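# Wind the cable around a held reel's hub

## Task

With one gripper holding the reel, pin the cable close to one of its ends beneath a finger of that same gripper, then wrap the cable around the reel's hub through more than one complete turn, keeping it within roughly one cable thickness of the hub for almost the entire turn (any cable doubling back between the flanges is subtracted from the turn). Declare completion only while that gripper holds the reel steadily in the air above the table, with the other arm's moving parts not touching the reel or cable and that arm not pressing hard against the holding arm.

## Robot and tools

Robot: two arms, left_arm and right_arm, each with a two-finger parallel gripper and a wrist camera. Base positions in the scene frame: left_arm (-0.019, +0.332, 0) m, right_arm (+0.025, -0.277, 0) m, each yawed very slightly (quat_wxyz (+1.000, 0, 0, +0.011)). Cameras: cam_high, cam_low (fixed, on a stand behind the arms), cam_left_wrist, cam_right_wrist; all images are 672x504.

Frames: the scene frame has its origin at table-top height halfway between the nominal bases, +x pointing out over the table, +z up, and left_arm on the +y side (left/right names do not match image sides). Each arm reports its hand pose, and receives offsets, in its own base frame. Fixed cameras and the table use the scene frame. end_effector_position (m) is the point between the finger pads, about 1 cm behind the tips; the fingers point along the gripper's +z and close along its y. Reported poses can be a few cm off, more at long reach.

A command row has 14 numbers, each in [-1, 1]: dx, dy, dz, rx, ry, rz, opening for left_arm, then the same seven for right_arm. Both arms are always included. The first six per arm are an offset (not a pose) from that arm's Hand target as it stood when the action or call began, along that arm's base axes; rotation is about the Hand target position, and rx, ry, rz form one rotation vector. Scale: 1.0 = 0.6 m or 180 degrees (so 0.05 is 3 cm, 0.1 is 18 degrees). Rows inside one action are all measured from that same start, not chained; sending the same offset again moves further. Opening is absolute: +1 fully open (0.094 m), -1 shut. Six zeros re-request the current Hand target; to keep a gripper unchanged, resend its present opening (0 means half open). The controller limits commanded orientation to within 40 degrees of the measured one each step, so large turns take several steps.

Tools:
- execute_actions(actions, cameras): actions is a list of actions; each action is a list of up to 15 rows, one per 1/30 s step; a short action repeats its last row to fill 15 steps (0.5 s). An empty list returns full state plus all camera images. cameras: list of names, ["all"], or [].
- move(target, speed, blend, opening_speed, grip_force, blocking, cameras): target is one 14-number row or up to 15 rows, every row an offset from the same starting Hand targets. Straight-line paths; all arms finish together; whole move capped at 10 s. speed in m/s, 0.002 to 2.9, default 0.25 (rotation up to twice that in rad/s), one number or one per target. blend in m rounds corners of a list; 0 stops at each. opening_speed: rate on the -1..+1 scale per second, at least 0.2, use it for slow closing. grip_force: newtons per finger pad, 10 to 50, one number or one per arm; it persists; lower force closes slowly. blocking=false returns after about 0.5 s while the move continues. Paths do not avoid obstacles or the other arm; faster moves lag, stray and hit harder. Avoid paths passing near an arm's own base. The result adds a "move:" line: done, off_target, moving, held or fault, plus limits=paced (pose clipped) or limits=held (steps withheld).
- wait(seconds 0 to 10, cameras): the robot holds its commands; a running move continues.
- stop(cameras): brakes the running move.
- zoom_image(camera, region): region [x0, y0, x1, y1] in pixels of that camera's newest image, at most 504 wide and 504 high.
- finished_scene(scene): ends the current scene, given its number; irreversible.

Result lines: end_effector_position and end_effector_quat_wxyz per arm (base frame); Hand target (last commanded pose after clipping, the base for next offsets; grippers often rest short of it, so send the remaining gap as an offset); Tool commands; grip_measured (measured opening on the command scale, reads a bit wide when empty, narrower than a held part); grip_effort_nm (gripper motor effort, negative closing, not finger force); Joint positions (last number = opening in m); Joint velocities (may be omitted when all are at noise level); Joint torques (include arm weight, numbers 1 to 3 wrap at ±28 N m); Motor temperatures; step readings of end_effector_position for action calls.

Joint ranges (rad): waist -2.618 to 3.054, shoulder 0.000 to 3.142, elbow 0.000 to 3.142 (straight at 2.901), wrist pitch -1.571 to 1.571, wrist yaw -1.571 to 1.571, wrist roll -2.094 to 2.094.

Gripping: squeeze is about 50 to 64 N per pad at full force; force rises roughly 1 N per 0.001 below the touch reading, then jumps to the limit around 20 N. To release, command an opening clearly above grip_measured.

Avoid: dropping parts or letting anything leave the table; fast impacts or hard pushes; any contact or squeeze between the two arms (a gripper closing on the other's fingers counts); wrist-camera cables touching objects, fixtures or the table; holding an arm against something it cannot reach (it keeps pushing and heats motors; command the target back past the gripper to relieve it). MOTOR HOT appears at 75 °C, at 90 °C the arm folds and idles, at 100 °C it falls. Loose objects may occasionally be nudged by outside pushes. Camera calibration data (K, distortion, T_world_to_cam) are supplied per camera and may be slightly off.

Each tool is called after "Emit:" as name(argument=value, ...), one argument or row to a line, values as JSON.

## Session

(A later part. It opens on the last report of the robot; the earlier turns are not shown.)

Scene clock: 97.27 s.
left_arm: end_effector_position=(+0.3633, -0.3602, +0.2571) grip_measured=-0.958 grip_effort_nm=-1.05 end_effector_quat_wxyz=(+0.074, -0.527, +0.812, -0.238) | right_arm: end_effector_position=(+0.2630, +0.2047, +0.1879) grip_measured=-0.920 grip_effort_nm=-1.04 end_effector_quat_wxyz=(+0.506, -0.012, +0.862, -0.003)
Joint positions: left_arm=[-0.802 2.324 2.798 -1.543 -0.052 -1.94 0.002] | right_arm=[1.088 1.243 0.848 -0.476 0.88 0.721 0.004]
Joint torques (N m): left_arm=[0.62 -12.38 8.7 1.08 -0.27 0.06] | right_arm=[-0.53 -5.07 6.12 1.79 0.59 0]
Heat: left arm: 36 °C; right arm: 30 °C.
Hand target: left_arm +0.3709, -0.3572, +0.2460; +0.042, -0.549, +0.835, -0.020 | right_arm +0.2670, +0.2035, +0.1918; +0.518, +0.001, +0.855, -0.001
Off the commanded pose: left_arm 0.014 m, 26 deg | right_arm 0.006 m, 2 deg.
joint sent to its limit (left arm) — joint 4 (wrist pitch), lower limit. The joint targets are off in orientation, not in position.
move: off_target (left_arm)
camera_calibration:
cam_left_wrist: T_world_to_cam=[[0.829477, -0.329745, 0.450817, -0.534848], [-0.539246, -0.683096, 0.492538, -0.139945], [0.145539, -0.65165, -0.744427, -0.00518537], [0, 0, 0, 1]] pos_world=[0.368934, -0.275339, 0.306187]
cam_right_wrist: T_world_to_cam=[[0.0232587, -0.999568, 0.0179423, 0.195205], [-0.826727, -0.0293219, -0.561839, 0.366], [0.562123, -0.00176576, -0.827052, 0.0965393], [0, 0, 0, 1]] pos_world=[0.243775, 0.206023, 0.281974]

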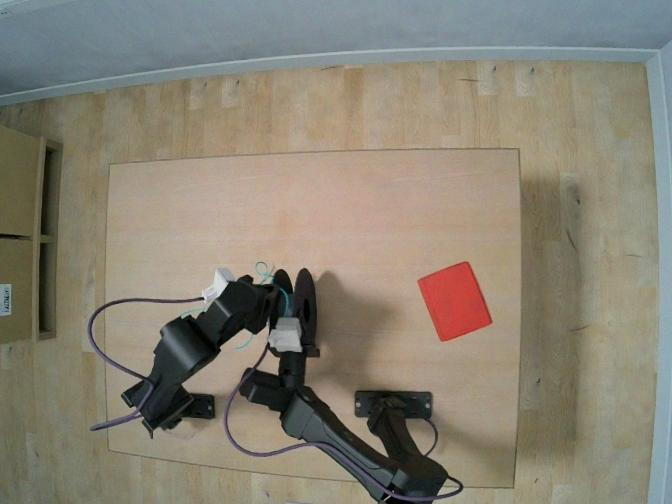

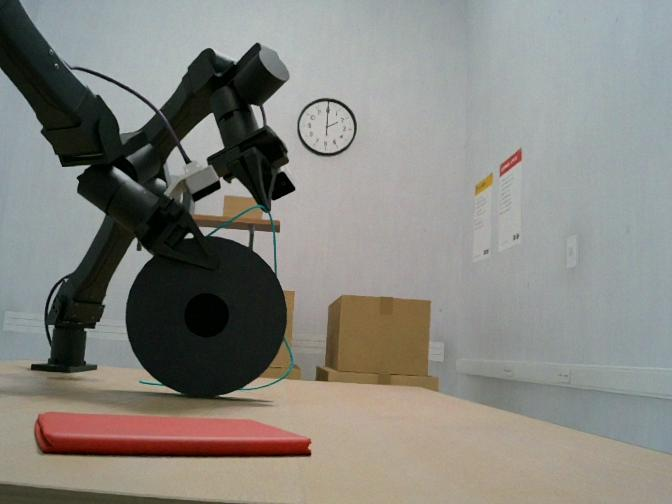

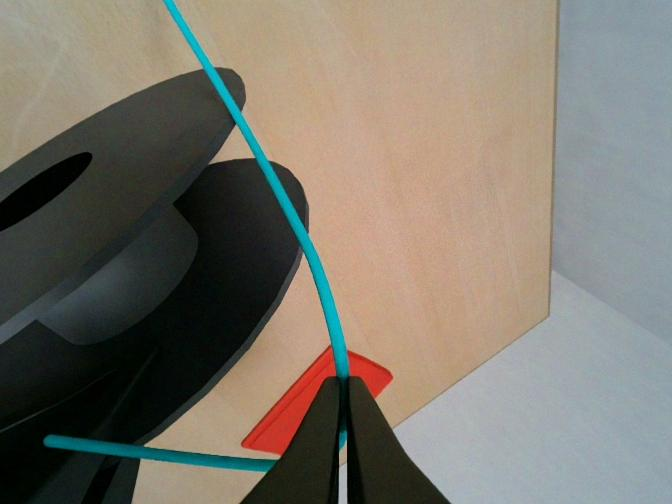

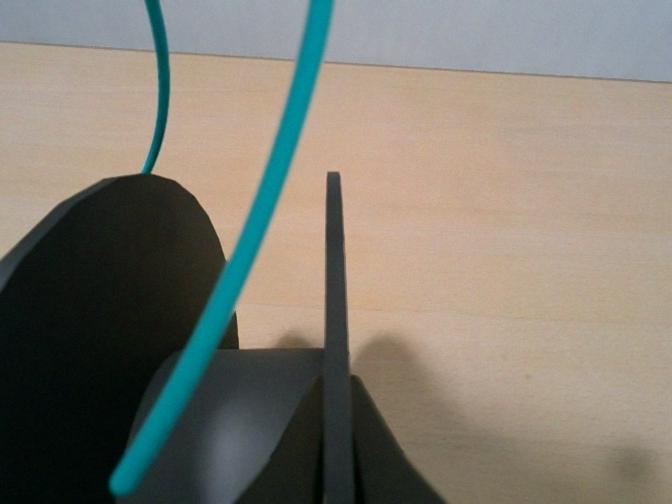

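Emit:
move(
  target=[
    [0,0,0.03,0,0,0,-1,0,0,0.015,0,0,0,-1],
    [-0.178,-0.062,0.0,0,0,-0.02,-1,-0.169,0,0.015,0,0,-0.0944,-1],
    [-0.178,-0.062,-0.03,0,0,-0.02,-1,-0.169,0,-0.006,0,0,-0.0944,-1],
  ],
  speed=0.1,
  cameras=["all"],
)

Emit:
zoom_image(
  camera="cam_low",
  region=[50, 130, 330, 410],
)

Scene clock: 107.67 s.
left_arm: end_effector_position=(+0.2701, -0.4006, +0.2261) grip_measured=-0.958 grip_effort_nm=-1.05 end_effector_quat_wxyz=(+0.046, -0.508, +0.842, -0.174) | right_arm: end_effector_position=(+0.1629, +0.2014, +0.1830) grip_measured=-0.920 grip_effort_nm=-1.05 end_effector_quat_wxyz=(+0.495, +0.134, +0.855, -0.077)
Joint positions: left_arm=[-1.011 2.238 2.56 -1.54 -0.084 -2.081 0.002] | right_arm=[1.511 1.605 1.185 -1.555 0.997 2.043 0.004]
Joint torques (N m): left_arm=[-0.47 -17.22 4.92 0.78 -0.09 -0.06] | right_arm=[0.47 -5.96 5.7 -0.81 0.87 0.16]
Heat: left arm: 36 °C; right arm: 30 °C.
Hand target: left_arm +0.2640, -0.3944, +0.2279; +0.041, -0.522, +0.852, -0.021 | right_arm +0.1655, +0.2035, +0.1882; +0.512, +0.127, +0.846, -0.077
Off the commanded pose: left_arm 0.009 m, 18 deg | right_arm 0.006 m, 2 deg.
joint sent to its limit (left arm) — joint 4 (wrist pitch), lower limit; joint 6 (wrist roll), lower limit. The joint targets are off in orientation, not in position.
move: off_target (left_arm)
camera_calibration:
cam_left_wrist: T_world_to_cam=[[0.845992, -0.422664, 0.325043, -0.470241], [-0.532871, -0.691473, 0.487763, -0.206474], [0.0185986, -0.58585, -0.810206, 0.0345537], [0, 0, 0, 1]] pos_world=[0.287153, -0.321281, 0.281554]
cam_right_wrist: T_world_to_cam=[[-0.298467, -0.95442, -0.00054738, 0.241024], [-0.796085, 0.249269, -0.551466, 0.217426], [0.526466, -0.164159, -0.834197, 0.188586], [0, 0, 0, 1]] pos_world=[0.145744, 0.206798, 0.277353]

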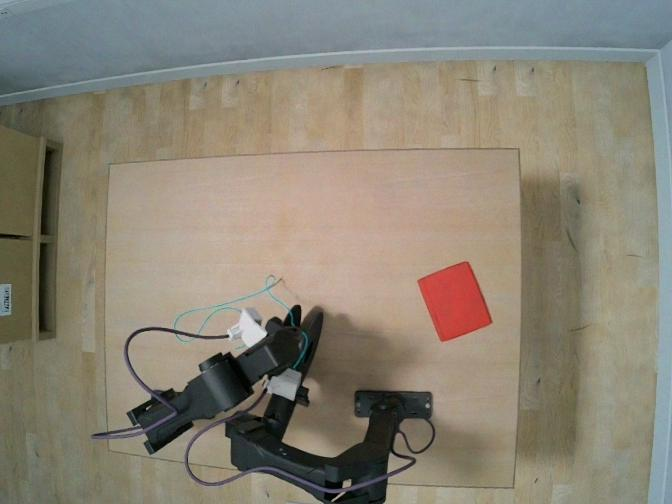

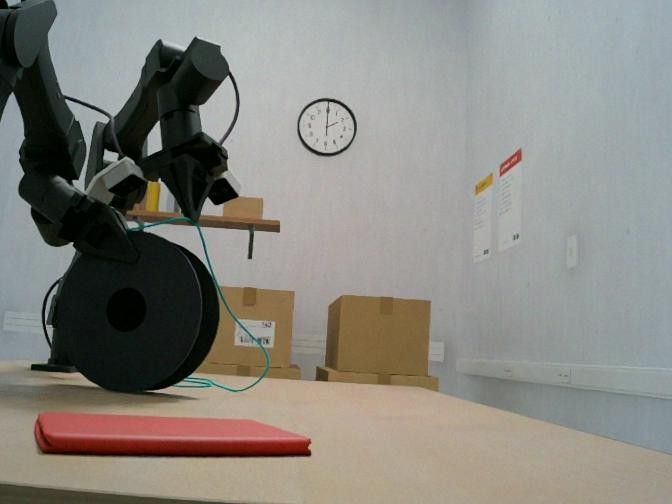

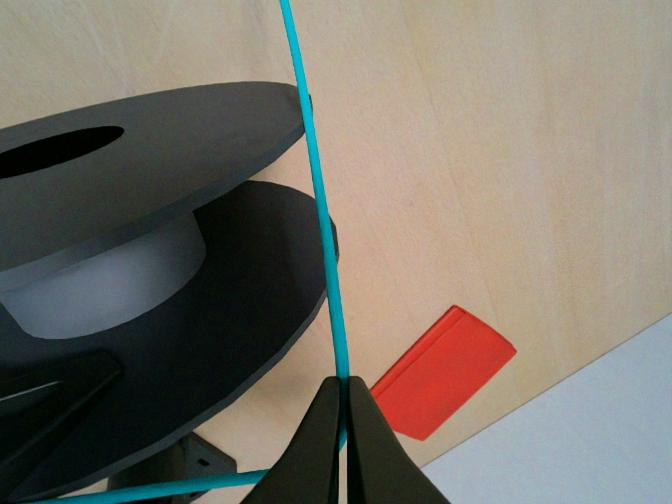

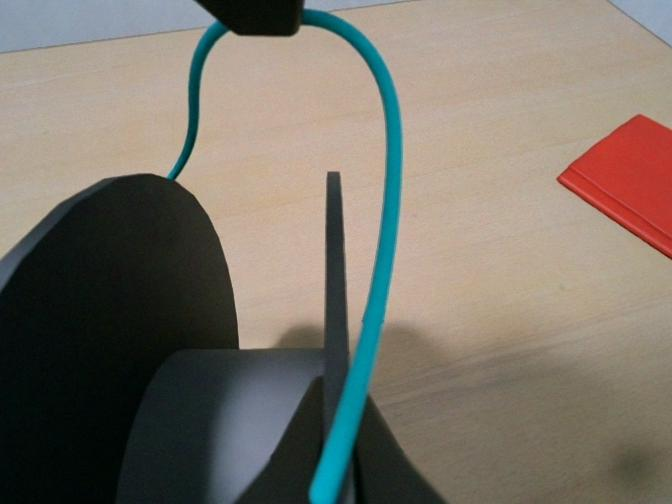

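Scaled by 1.800 from the camera's 672x504 image, which has a finer 960x720 frame.

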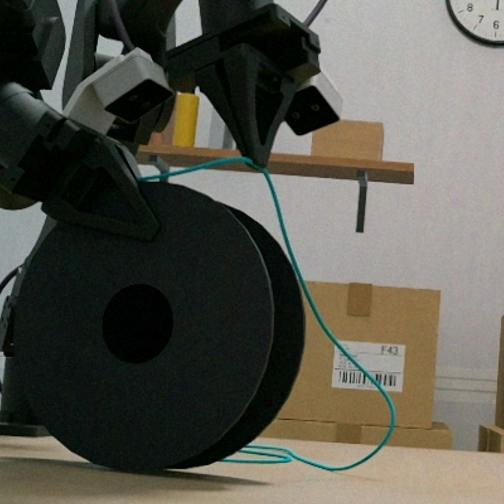

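Emit:
move(
  target=[
    [0.01,0.03,0.0,0,0,0,-1,0,0,0,0,0,0,-1],
    [0.01,0.03,-0.05,0,0,0,-1,0,0,0,0,0,0,-1],
  ],
  speed=0.08,
  cameras=["all"],
)

Emit:
zoom_image(
  camera="cam_low",
  region=[50, 130, 330, 410],
)

Scene clock: 112.20 s.
left_arm: end_effector_position=(+0.2727, -0.3851, +0.2061) grip_measured=-0.958 grip_effort_nm=-1.05 end_effector_quat_wxyz=(+0.048, -0.514, +0.846, -0.138) | right_arm: end_effector_position=(+0.1629, +0.2013, +0.1830) grip_measured=-0.920 grip_effort_nm=-1.05 end_effector_quat_wxyz=(+0.495, +0.135, +0.855, -0.076)
Joint positions: left_arm=[-0.989 2.218 2.461 -1.533 -0.084 -2.069 0.002] | right_arm=[1.511 1.605 1.185 -1.556 0.997 2.046 0.004]
Joint torques (N m): left_arm=[0.57 -15.02 4.98 0.59 -0.03 0.01] | right_arm=[0.43 -5.93 5.74 -0.81 0.88 0.19]
Heat: left arm: 36 °C; right arm: 30 °C.
Hand target: left_arm +0.2702, -0.3764, +0.1980; +0.041, -0.522, +0.851, -0.021 | right_arm +0.1655, +0.2034, +0.1882; +0.512, +0.127, +0.846, -0.077
Off the commanded pose: left_arm 0.012 m, 13 deg | right_arm 0.006 m, 2 deg.
joint sent to its limit (left arm) — joint 4 (wrist pitch), lower limit. The joint targets are off in orientation, not in position.
move: off_target (left_arm)
camera_calibration:
cam_left_wrist: T_world_to_cam=[[0.861569, -0.432313, 0.266093, -0.455151], [-0.507608, -0.727634, 0.461392, -0.199961], [-0.00584692, -0.532592, -0.846352, 0.0619339], [0, 0, 0, 1]] pos_world=[0.291004, -0.30928, 0.265791]
cam_right_wrist: T_world_to_cam=[[-0.299955, -0.95395, -0.00245967, 0.241387], [-0.795252, 0.251477, -0.551665, 0.216979], [0.526879, -0.163519, -0.834062, 0.188307], [0, 0, 0, 1]] pos_world=[0.145743, 0.206497, 0.277353]

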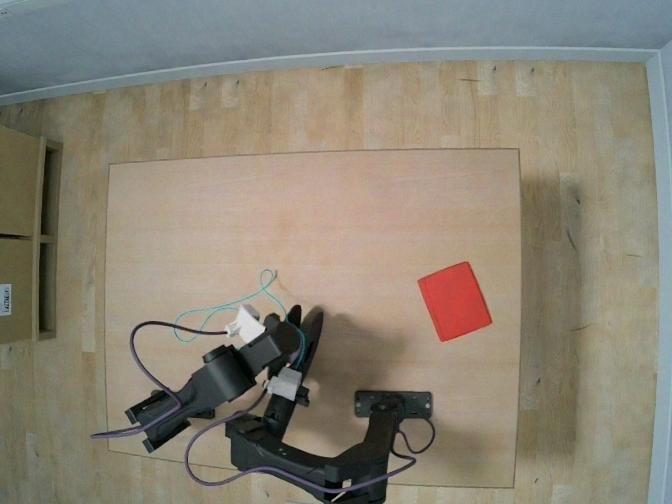

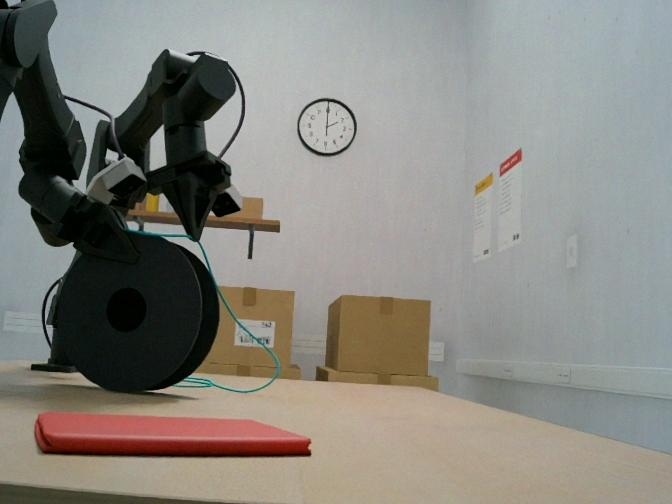

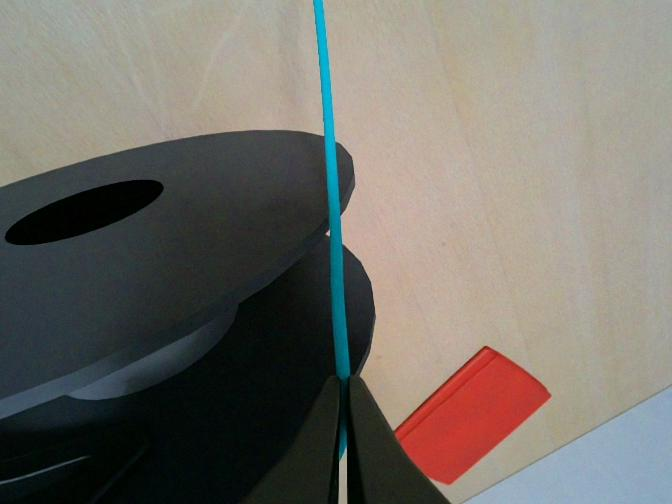

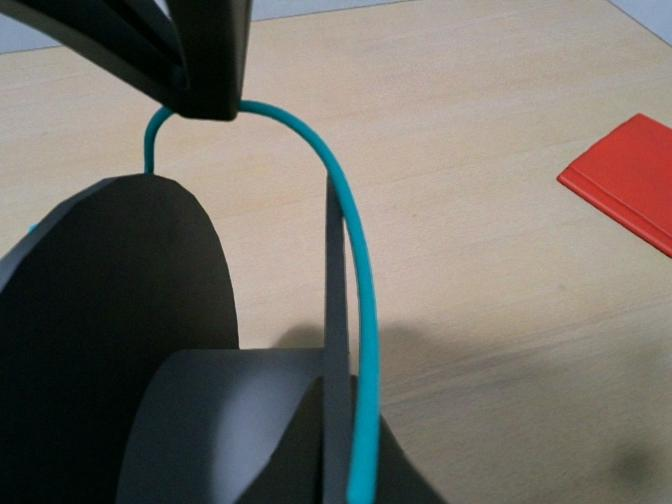

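Scaled by 1.800 from the camera's 672x504 image, which has a finer 960x720 frame.

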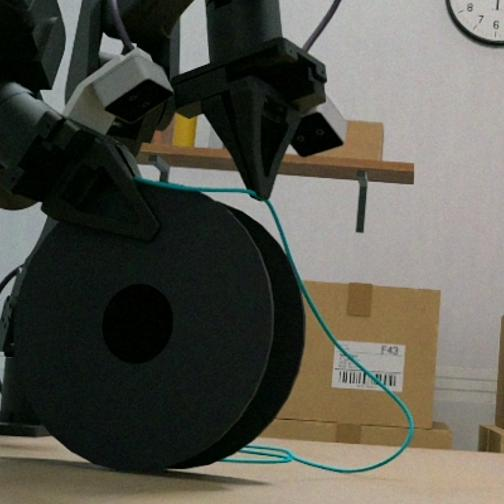

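Emit:
move(
  target=[
    [0,0,0.05,0,0,0,-1,0,0,0,0,0,0,-1],
    [0.01,0.036,0.05,0,0,0,-1,0,0,0,0,0,0,-1],
    [0.01,0.036,0.0,0,0,0,-1,0,0,0,0,0,0,-1],
  ],
  speed=0.08,
  cameras=["cam_right_wrist","cam_low"],
)

Emit:
zoom_image(
  camera="cam_low",
  region=[50, 130, 330, 410],
)

Scene clock: 118.40 s.
left_arm: end_effector_position=(+0.2777, -0.3635, +0.2071) grip_measured=-0.958 grip_effort_nm=-1.05 end_effector_quat_wxyz=(+0.050, -0.514, +0.847, -0.124) | right_arm: end_effector_position=(+0.1629, +0.2013, +0.1830) grip_measured=-0.920 grip_effort_nm=-1.05 end_effector_quat_wxyz=(+0.495, +0.135, +0.855, -0.076)
Joint positions: left_arm=[-0.952 2.167 2.387 -1.535 -0.081 -2.032 0.002] | right_arm=[1.511 1.605 1.185 -1.556 0.997 2.046 0.004]
Joint torques (N m): left_arm=[0.72 -14.38 5.14 0.55 -0.04 0] | right_arm=[0.5 -5.89 5.72 -0.82 0.87 0.19]
Heat: left arm: 36 °C; right arm: 30 °C.
Hand target: left_arm +0.2760, -0.3549, +0.1979; +0.041, -0.522, +0.852, -0.021 | right_arm +0.1655, +0.2034, +0.1882; +0.512, +0.127, +0.846, -0.077
Off the commanded pose: left_arm 0.013 m, 12 deg | right_arm 0.006 m, 2 deg.
joint sent to its limit (left arm) — joint 4 (wrist pitch), lower limit. The joint targets are off in orientation, not in position.
move: off_target (left_arm)
camera_calibration:
cam_right_wrist: T_world_to_cam=[[-0.299955, -0.95395, -0.00245967, 0.241387], [-0.795252, 0.251477, -0.551665, 0.216979], [0.526879, -0.163519, -0.834062, 0.188307], [0, 0, 0, 1]] pos_world=[0.145743, 0.206497, 0.277353]
Images, in order (width x height): cam_low 672x504, cam_right_wrist 672x504.

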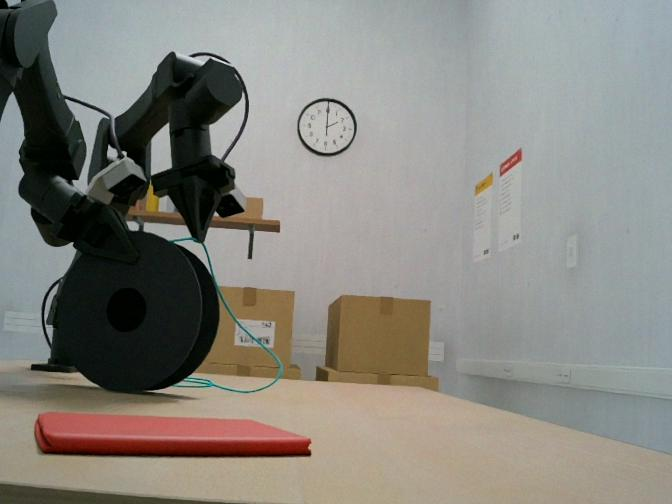

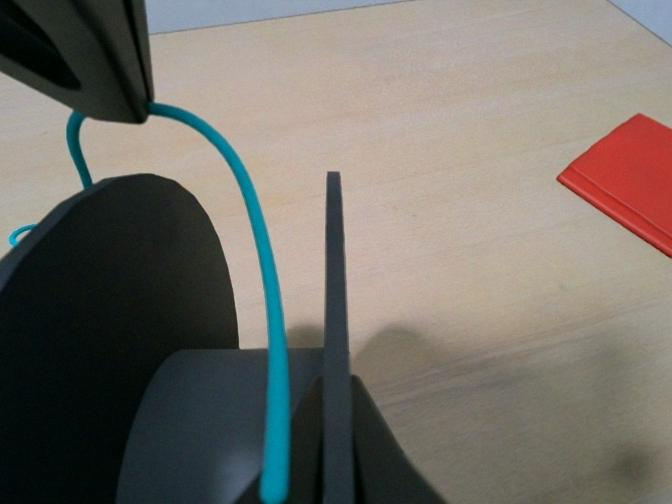

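Scaled by 1.800 from the camera's 672x504 image, which has a finer 960x720 frame.

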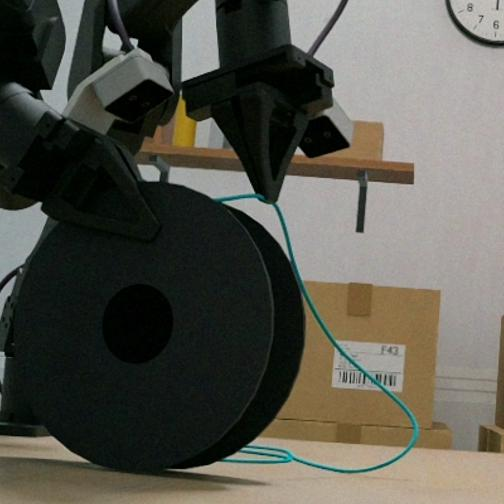

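Emit:
move(
  target=[
    [-0.02,0.006,0,0,0,0,-1,0,0,0,0,0,0,-1],
    [-0.02,0.006,0,0,0,0,-1,0,0,0,0,0,0,0.1],
    [-0.02,0.006,-0.038,0,0,0,-1,0,0,0,0,0,0,0.1],
    [-0.02,0.006,-0.038,0,0,0,-1,0,0,0,0,0,0,-1],
  ],
  speed=0.1,
  opening_speed=2.5,
  cameras=["all"],
)

Emit:
zoom_image(
  camera="cam_low",
  region=[50, 130, 330, 410],
)

Scene clock: 122.53 s.
left_arm: end_effector_position=(+0.2734, -0.3601, +0.1887) grip_measured=-0.958 grip_effort_nm=-1.05 end_effector_quat_wxyz=(+0.047, -0.519, +0.848, -0.099) | right_arm: end_effector_position=(+0.1638, +0.2014, +0.1869) grip_measured=-0.919 grip_effort_nm=-1.04 end_effector_quat_wxyz=(+0.504, +0.130, +0.850, -0.075)
Joint positions: left_arm=[-0.956 2.167 2.319 -1.519 -0.081 -2.046 0.002] | right_arm=[1.516 1.605 1.186 -1.569 1.018 2.054 0.004]
Joint torques (N m): left_arm=[-0.51 -13.68 5.01 0.3 -0.05 -0.1] | right_arm=[0.03 -5.82 5.61 -0.68 0.65 0.1]
Heat: left arm: 36 °C; right arm: 30 °C.
Hand target: left_arm +0.2641, -0.3512, +0.1751; +0.041, -0.522, +0.851, -0.021 | right_arm +0.1655, +0.2034, +0.1882; +0.512, +0.127, +0.846, -0.077
Off the commanded pose: left_arm 0.019 m, 9 deg | right_arm 0.003 m, 1 deg.
joint sent to its limit (left arm) — joint 4 (wrist pitch), lower limit. The joint targets are off in orientation, not in position.
move: off_target (left_arm)
camera_calibration:
cam_left_wrist: T_world_to_cam=[[0.875877, -0.438743, 0.20086, -0.434223], [-0.481093, -0.761847, 0.43375, -0.187729], [-0.0372801, -0.476544, -0.87836, 0.0953739], [0, 0, 0, 1]] pos_world=[0.293566, -0.288083, 0.252418]
cam_right_wrist: T_world_to_cam=[[-0.291365, -0.956609, -0.00241181, 0.240944], [-0.786246, 0.24091, -0.569016, 0.223666], [0.544907, -0.163895, -0.822323, 0.186096], [0, 0, 0, 1]] pos_world=[0.144655, 0.207106, 0.280882]

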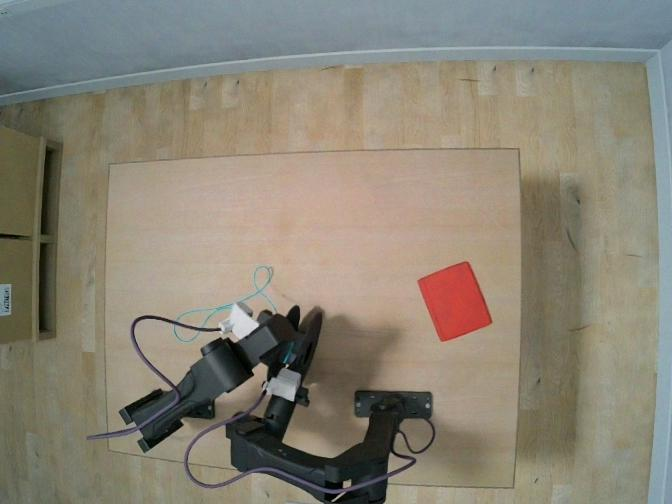

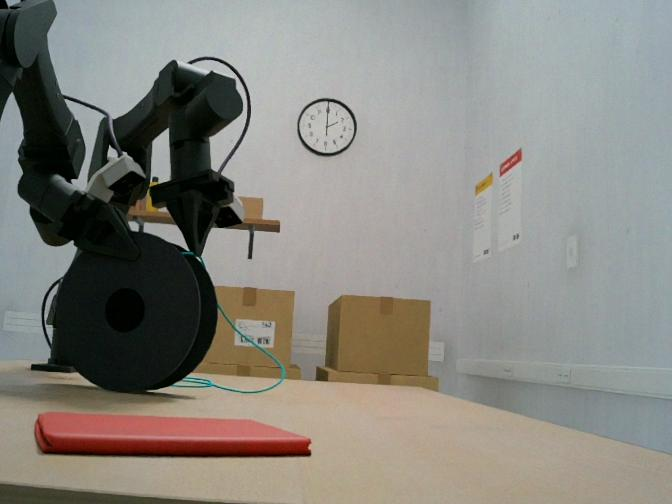

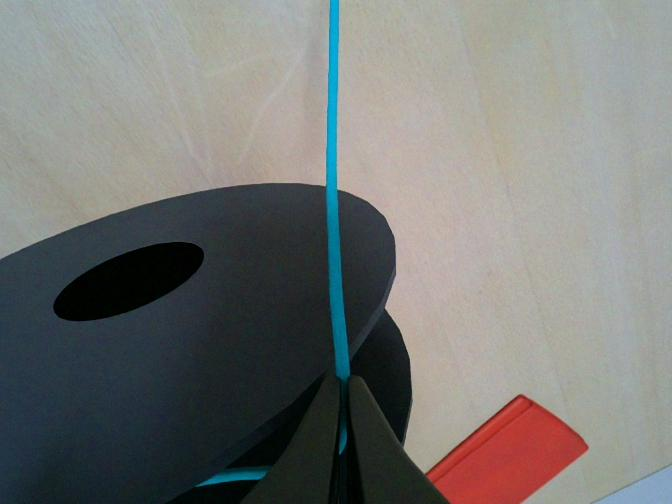

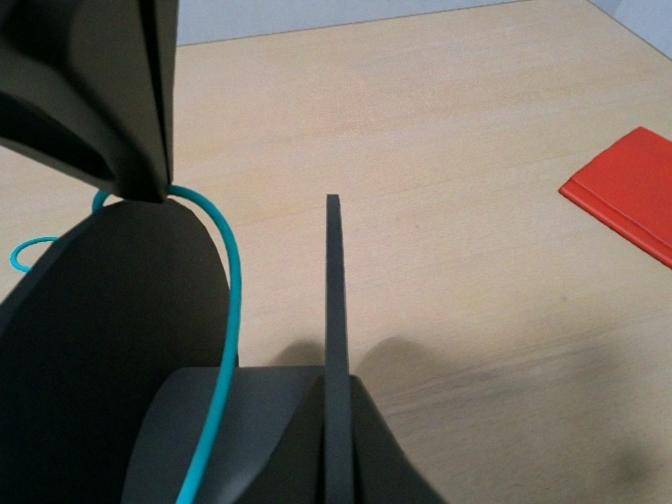

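Scaled by 1.800 from the camera's 672x504 image, which has a finer 960x720 frame.

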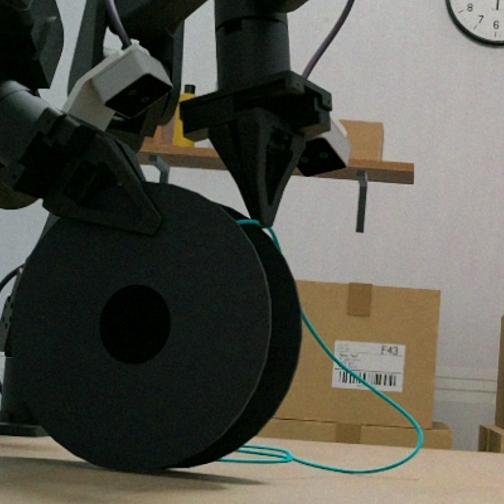

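Emit:
move(
  target=[
    [0,0,0.065,0,0,0,-1,0,0,0,0,0,0,-1],
    [-0.018,-0.027,0.065,0,0,0,-1,0,0,0,0,0,0,-1],
    [-0.018,-0.027,0.065,0,0,0,-1,0,0,0,0,0,0,0.1],
    [-0.018,-0.027,0.005,0,0,0,-1,0,0,0,0,0,0,0.1],
    [-0.018,-0.027,0.005,0,0,0,-1,0,0,0,0,0,0,-1],
  ],
  speed=0.12,
  opening_speed=2.5,
  cameras=["all"],
)

Emit:
zoom_image(
  camera="cam_low",
  region=[50, 130, 330, 410],
)

Scene clock: 127.97 s.
left_arm: end_effector_position=(+0.2587, -0.3645, +0.1958) grip_measured=-0.958 grip_effort_nm=-1.05 end_effector_quat_wxyz=(+0.044, -0.517, +0.849, -0.099) | right_arm: end_effector_position=(+0.1632, +0.2008, +0.1861) grip_measured=-0.919 grip_effort_nm=-1.04 end_effector_quat_wxyz=(+0.502, +0.135, +0.851, -0.075)
Joint positions: left_arm=[-0.988 2.157 2.333 -1.545 -0.081 -2.073 0.002] | right_arm=[1.516 1.605 1.186 -1.571 1.011 2.064 0.004]
Joint torques (N m): left_arm=[-1.28 -11.26 6.65 0.54 -0.06 -0.12] | right_arm=[0.06 -5.79 5.6 -0.67 0.72 0]
Heat: left arm: 36 °C; right arm: 30 °C.
Hand target: left_arm +0.2534, -0.3674, +0.1782; +0.041, -0.522, +0.852, -0.021 | right_arm +0.1655, +0.2034, +0.1882; +0.512, +0.127, +0.846, -0.077
Off the commanded pose: left_arm 0.019 m, 9 deg | right_arm 0.004 m, 2 deg.
joint sent to its limit (left arm) — joint 4 (wrist pitch), lower limit; joint 6 (wrist roll), lower limit. The joint targets are off in orientation, not in position.
move: off_target (left_arm)
camera_calibration:
cam_left_wrist: T_world_to_cam=[[0.874053, -0.443358, 0.198657, -0.425532], [-0.48386, -0.75762, 0.438055, -0.199863], [-0.0437088, -0.479006, -0.876723, 0.0993806], [0, 0, 0, 1]] pos_world=[0.279576, -0.292479, 0.259215]
cam_right_wrist: T_world_to_cam=[[-0.298296, -0.954441, -0.00785619, 0.241904], [-0.786467, 0.250446, -0.564577, 0.220192], [0.540823, -0.162233, -0.825343, 0.186537], [0, 0, 0, 1]] pos_world=[0.144449, 0.205999, 0.280173]

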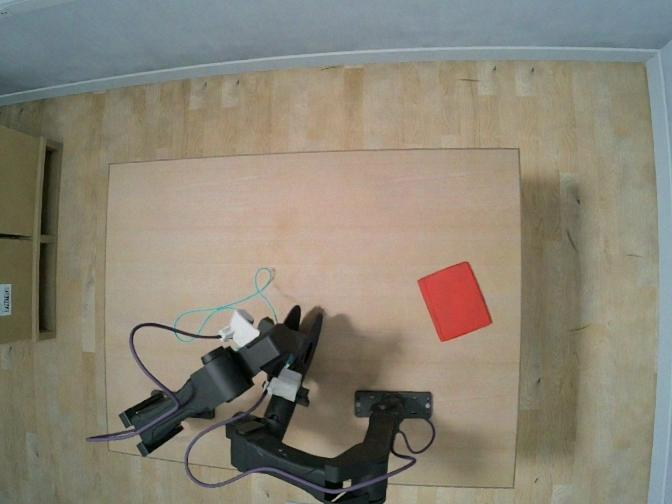

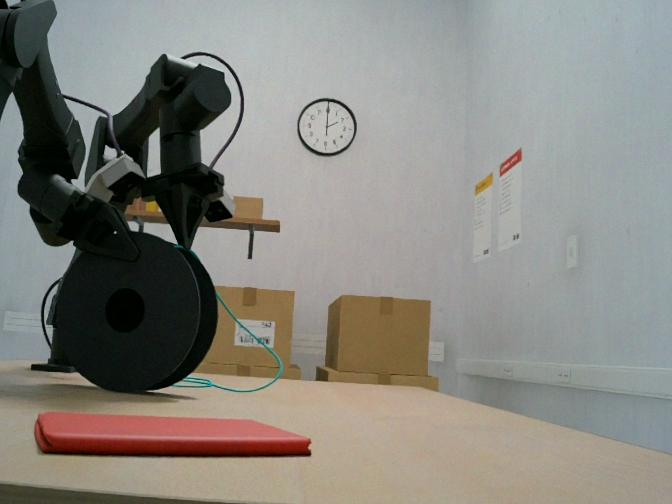

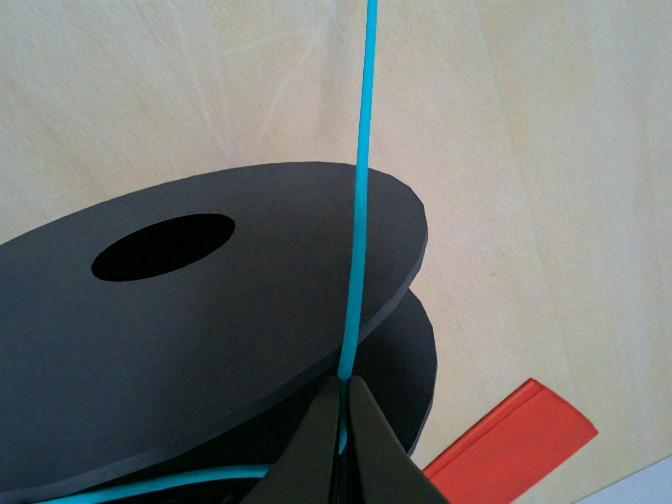

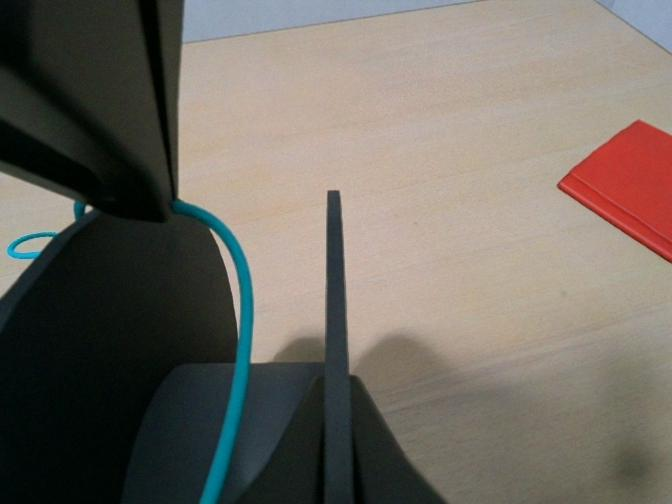

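Scaled by 1.800 from the camera's 672x504 image, which has a finer 960x720 frame.

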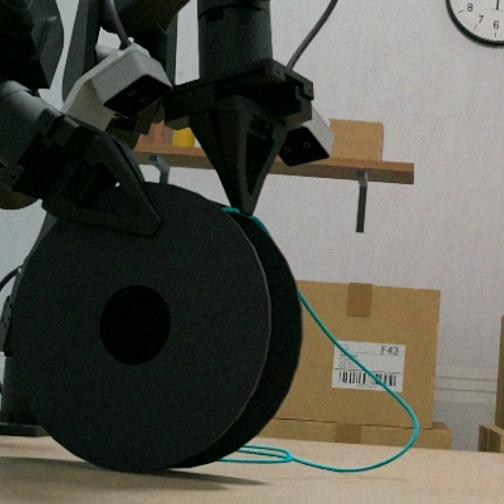

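Emit:
move(
  target=[
    [0,0,0.06,0,0,0,-1,0,0,0,0,0,0,-1],
    [-0.008,-0.032,0.06,0,0,0,-1,0,0,0,0,0,0,-1],
  ],
  speed=0.12,
  cameras=["cam_right_wrist"],
)

Scene clock: 130.33 s.
left_arm: end_effector_position=(+0.2601, -0.3669, +0.2088) grip_measured=-0.958 grip_effort_nm=-1.05 end_effector_quat_wxyz=(+0.064, -0.511, +0.850, -0.113) | right_arm: end_effector_position=(+0.1642, +0.1992, +0.1888) grip_measured=-0.919 grip_effort_nm=-1.04 end_effector_quat_wxyz=(+0.508, +0.138, +0.847, -0.074)
Joint positions: left_arm=[-1.005 2.16 2.386 -1.565 -0.121 -2.073 0.002] | right_arm=[1.516 1.605 1.186 -1.586 1.023 2.084 0.004]
Joint torques (N m): left_arm=[-2.8 -13.04 11.23 0.8 0.3 -0.14] | right_arm=[0.09 -5.68 5.67 -0.53 0.59 -0.23]
Heat: left arm: 36 °C; right arm: 30 °C.
Hand target: left_arm +0.2485, -0.3866, +0.2141; +0.041, -0.522, +0.851, -0.021 | right_arm +0.1655, +0.2034, +0.1881; +0.512, +0.127, +0.846, -0.077
Off the commanded pose: left_arm 0.023 m, 11 deg | right_arm 0.004 m, 1 deg.
joint read past its limit (left arm) — joint 4 (wrist pitch), lower limit.
joint read past its limit (right arm) — joint 4 (wrist pitch), lower limit.
joint sent to its limit (left arm) — joint 4 (wrist pitch), lower limit; joint 6 (wrist roll), lower limit. The joint targets are off in orientation, not in position.
move: off_target (left_arm)
camera_calibration:
cam_right_wrist: T_world_to_cam=[[-0.302845, -0.95294, -0.0138, 0.2423], [-0.776507, 0.255118, -0.576153, 0.222528], [0.55256, -0.163769, -0.817226, 0.184817], [0, 0, 0, 1]] pos_world=[0.144051, 0.204394, 0.282591]
Images, in order (width x height): cam_right_wrist 672x504.

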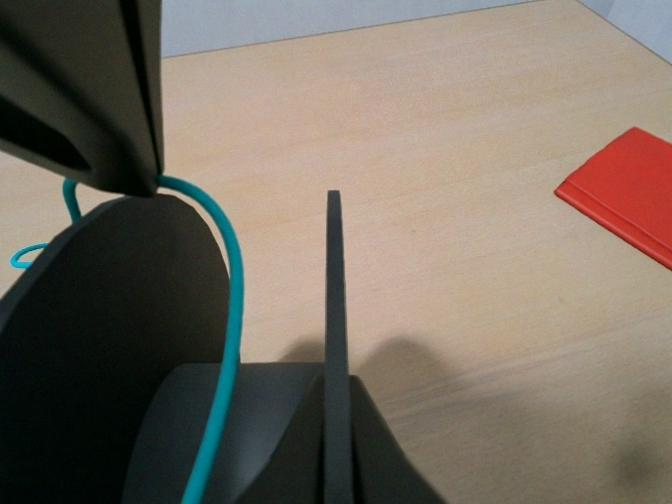

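Emit:
move(
  target=[
    [0.03,0.05,0.0,0,0,0,-1,0,0,0,0,0,0,-1],
    [0.08,0.06,0.1,0,0,0,-1,0,0,0,0,0,0,-1],
  ],
  speed=0.1,
  cameras=["all"],
)

Emit:
zoom_image(
  camera="cam_high",
  region=[200, 280, 350, 420],
)

Scene clock: 133.63 s.
left_arm: end_effector_position=(+0.2958, -0.3558, +0.2510) grip_measured=-0.958 grip_effort_nm=-1.05 end_effector_quat_wxyz=(+0.062, -0.508, +0.840, -0.181) | right_arm: end_effector_position=(+0.1634, +0.1990, +0.1872) grip_measured=-0.919 grip_effort_nm=-1.05 end_effector_quat_wxyz=(+0.504, +0.131, +0.850, -0.080)
Joint positions: left_arm=[-0.91 2.139 2.498 -1.552 -0.079 -1.982 0.002] | right_arm=[1.516 1.607 1.186 -1.585 1.014 2.066 0.004]
Joint torques (N m): left_arm=[0.53 -17.57 9.17 0.93 -0.07 0.07] | right_arm=[0.12 -5.91 5.61 -0.55 0.69 -0.01]
Heat: left arm: 36 °C; right arm: 30 °C.
Hand target: left_arm +0.2966, -0.3505, +0.2742; +0.041, -0.522, +0.851, -0.021 | right_arm +0.1655, +0.2035, +0.1881; +0.513, +0.127, +0.846, -0.077
Off the commanded pose: left_arm 0.024 m, 19 deg | right_arm 0.005 m, 1 deg.
joint read past its limit (right arm) — joint 4 (wrist pitch), lower limit.
joint sent to its limit (left arm) — joint 4 (wrist pitch), lower limit. The joint targets are off in orientation, not in position.
move: off_target (left_arm)
camera_calibration:
cam_left_wrist: T_world_to_cam=[[0.837389, -0.417784, 0.352473, -0.483691], [-0.544244, -0.697174, 0.466633, -0.167331], [0.0507831, -0.582584, -0.811182, 0.0723525], [0, 0, 0, 1]] pos_world=[0.310294, -0.276586, 0.307261]
cam_right_wrist: T_world_to_cam=[[-0.298145, -0.954509, 0.00466494, 0.237873], [-0.785112, 0.242447, -0.569929, 0.223765], [0.542871, -0.173584, -0.821681, 0.188351], [0, 0, 0, 1]] pos_world=[0.14435, 0.205495, 0.281185]

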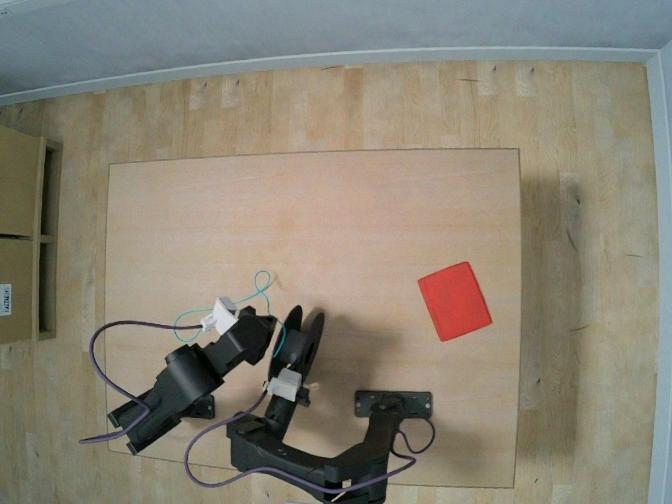

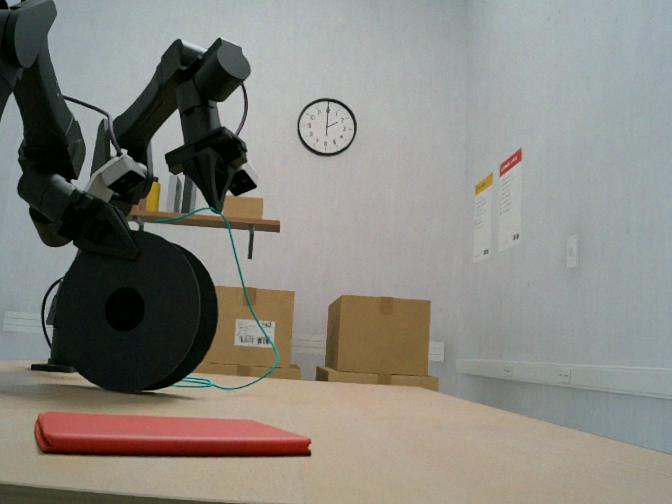

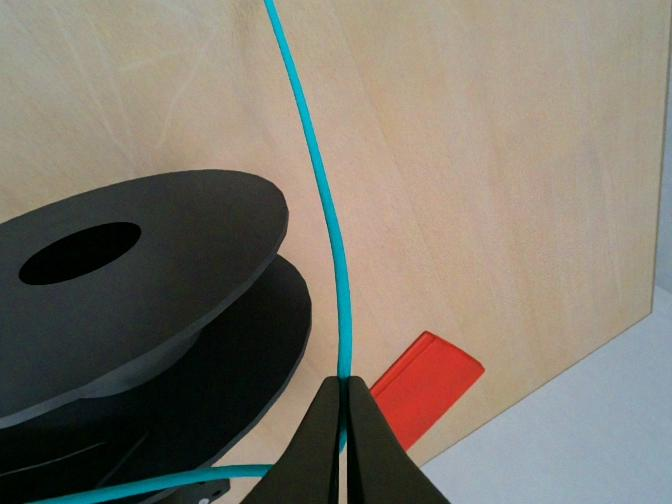

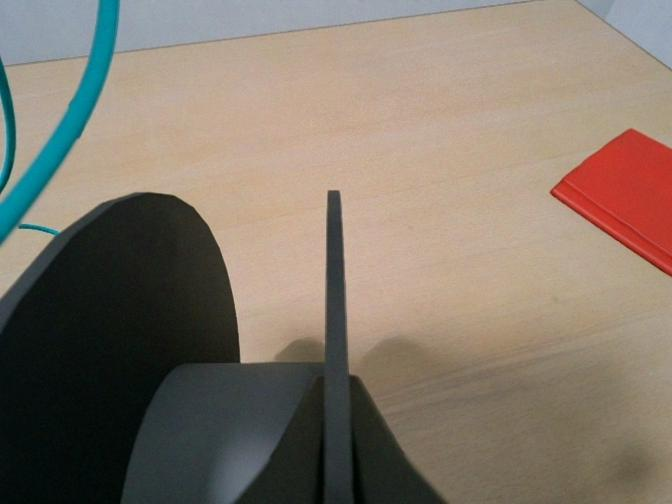

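Scaled by 3.360 from the camera's 672x504 image, which has a finer 960x720 frame.

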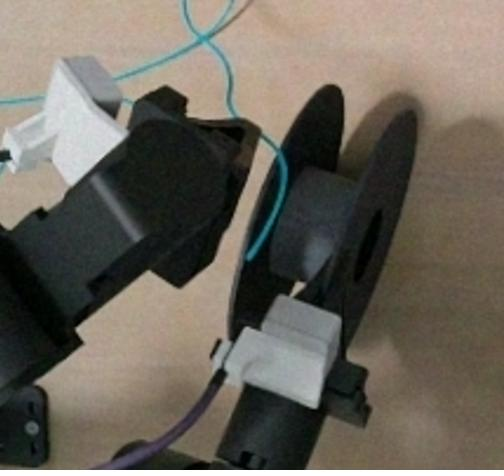

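Emit:
move(
  target=[
    [0,0,0,0,0,0,-1,0.0072,-0.003,0.006,0,0,0.047,-1],
    [-0.0143,-0.036,-0.09,0,0,0,-1,0.0072,-0.003,0.0,0,0,0.047,-1],
  ],
  speed=0.08,
  cameras=["all"],
)

Emit:
zoom_image(
  camera="cam_low",
  region=[50, 130, 330, 410],
)

Scene clock: 140.80 s.
left_arm: end_effector_position=(+0.2881, -0.3685, +0.2327) grip_measured=-0.958 grip_effort_nm=-1.05 end_effector_quat_wxyz=(+0.054, -0.511, +0.842, -0.163) | right_arm: end_effector_position=(+0.1688, +0.2023, +0.1880) grip_measured=-0.919 grip_effort_nm=-1.05 end_effector_quat_wxyz=(+0.513, +0.061, +0.855, -0.048)
Joint positions: left_arm=[-0.94 2.18 2.498 -1.552 -0.079 -2.017 0.002] | right_arm=[1.516 1.472 1.073 -1.374 1.071 1.779 0.004]
Joint torques (N m): left_arm=[-0.61 -11.92 7.21 0.86 -0.11 -0.08] | right_arm=[-0.17 -7.31 4.18 0.07 0.61 -0.05]
Heat: left arm: 37 °C; right arm: 30 °C.
Hand target: left_arm +0.2880, -0.3721, +0.2202; +0.041, -0.522, +0.851, -0.021 | right_arm +0.1698, +0.2017, +0.1881; +0.517, +0.064, +0.853, -0.039
Off the commanded pose: left_arm 0.013 m, 16 deg | right_arm 0.001 m, 1 deg.
joint sent to its limit (left arm) — joint 4 (wrist pitch), lower limit. The joint targets are off in orientation, not in position.
move: off_target (left_arm)
camera_calibration:
cam_left_wrist: T_world_to_cam=[[0.849636, -0.422995, 0.31495, -0.47285], [-0.526744, -0.709733, 0.467781, -0.18179], [0.0256617, -0.563342, -0.825825, 0.0681879], [0, 0, 0, 1]] pos_world=[0.304244, -0.290622, 0.290274]
cam_right_wrist: T_world_to_cam=[[-0.147466, -0.988865, 0.0199748, 0.221298], [-0.807942, 0.108787, -0.579133, 0.260264], [0.570512, -0.101541, -0.814988, 0.166133], [0, 0, 0, 1]] pos_world=[0.148131, 0.20739, 0.281703]

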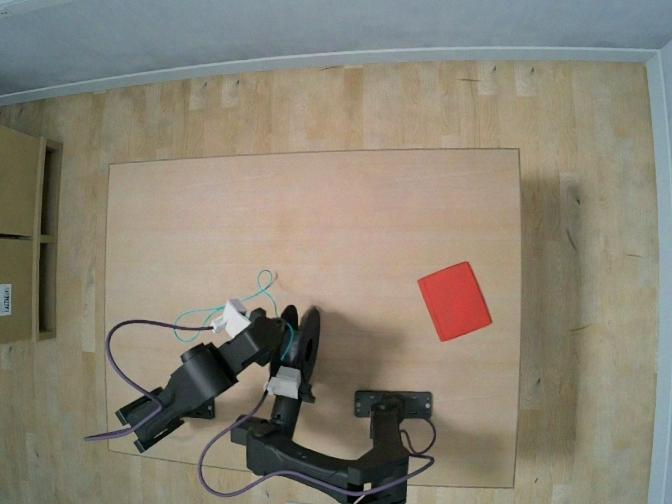

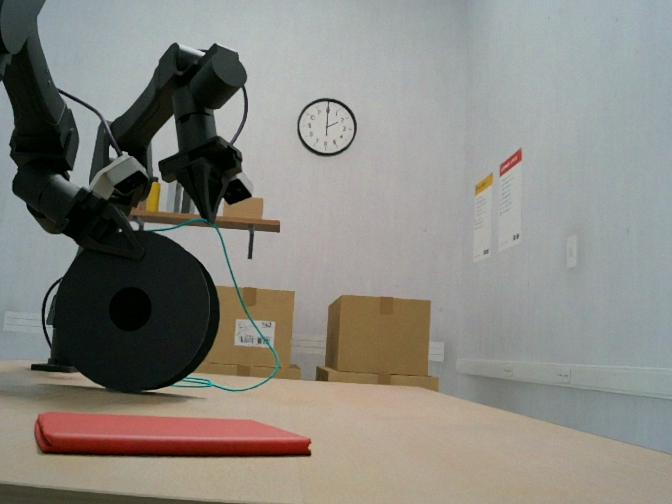

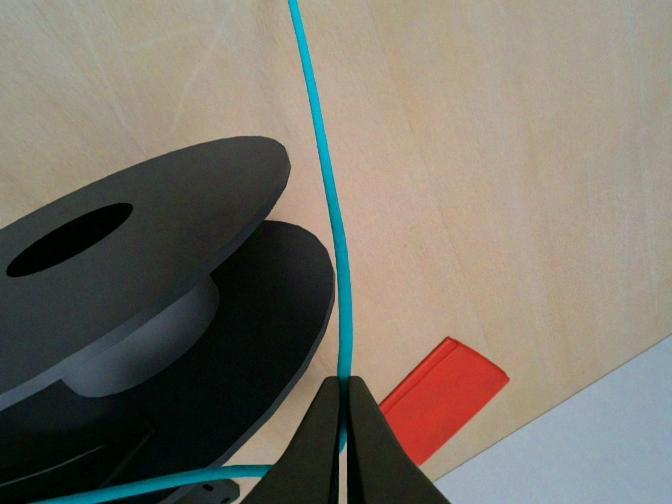

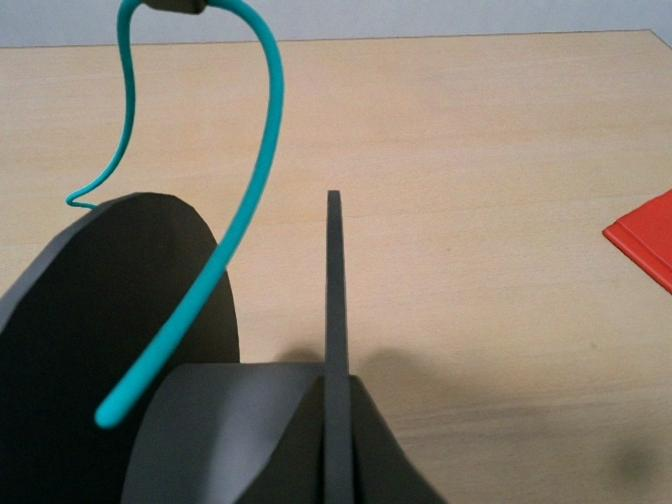

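Scaled by 1.800 from the camera's 672x504 image, which has a finer 960x720 frame.

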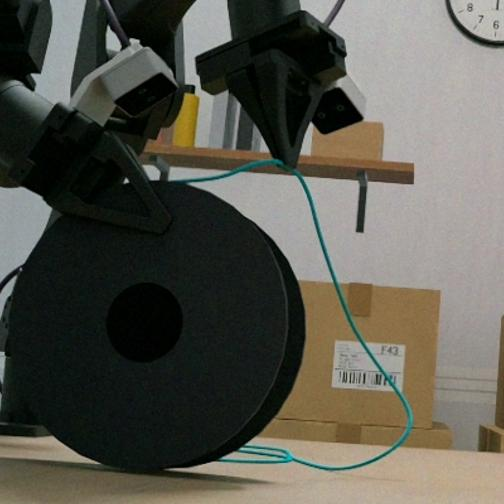

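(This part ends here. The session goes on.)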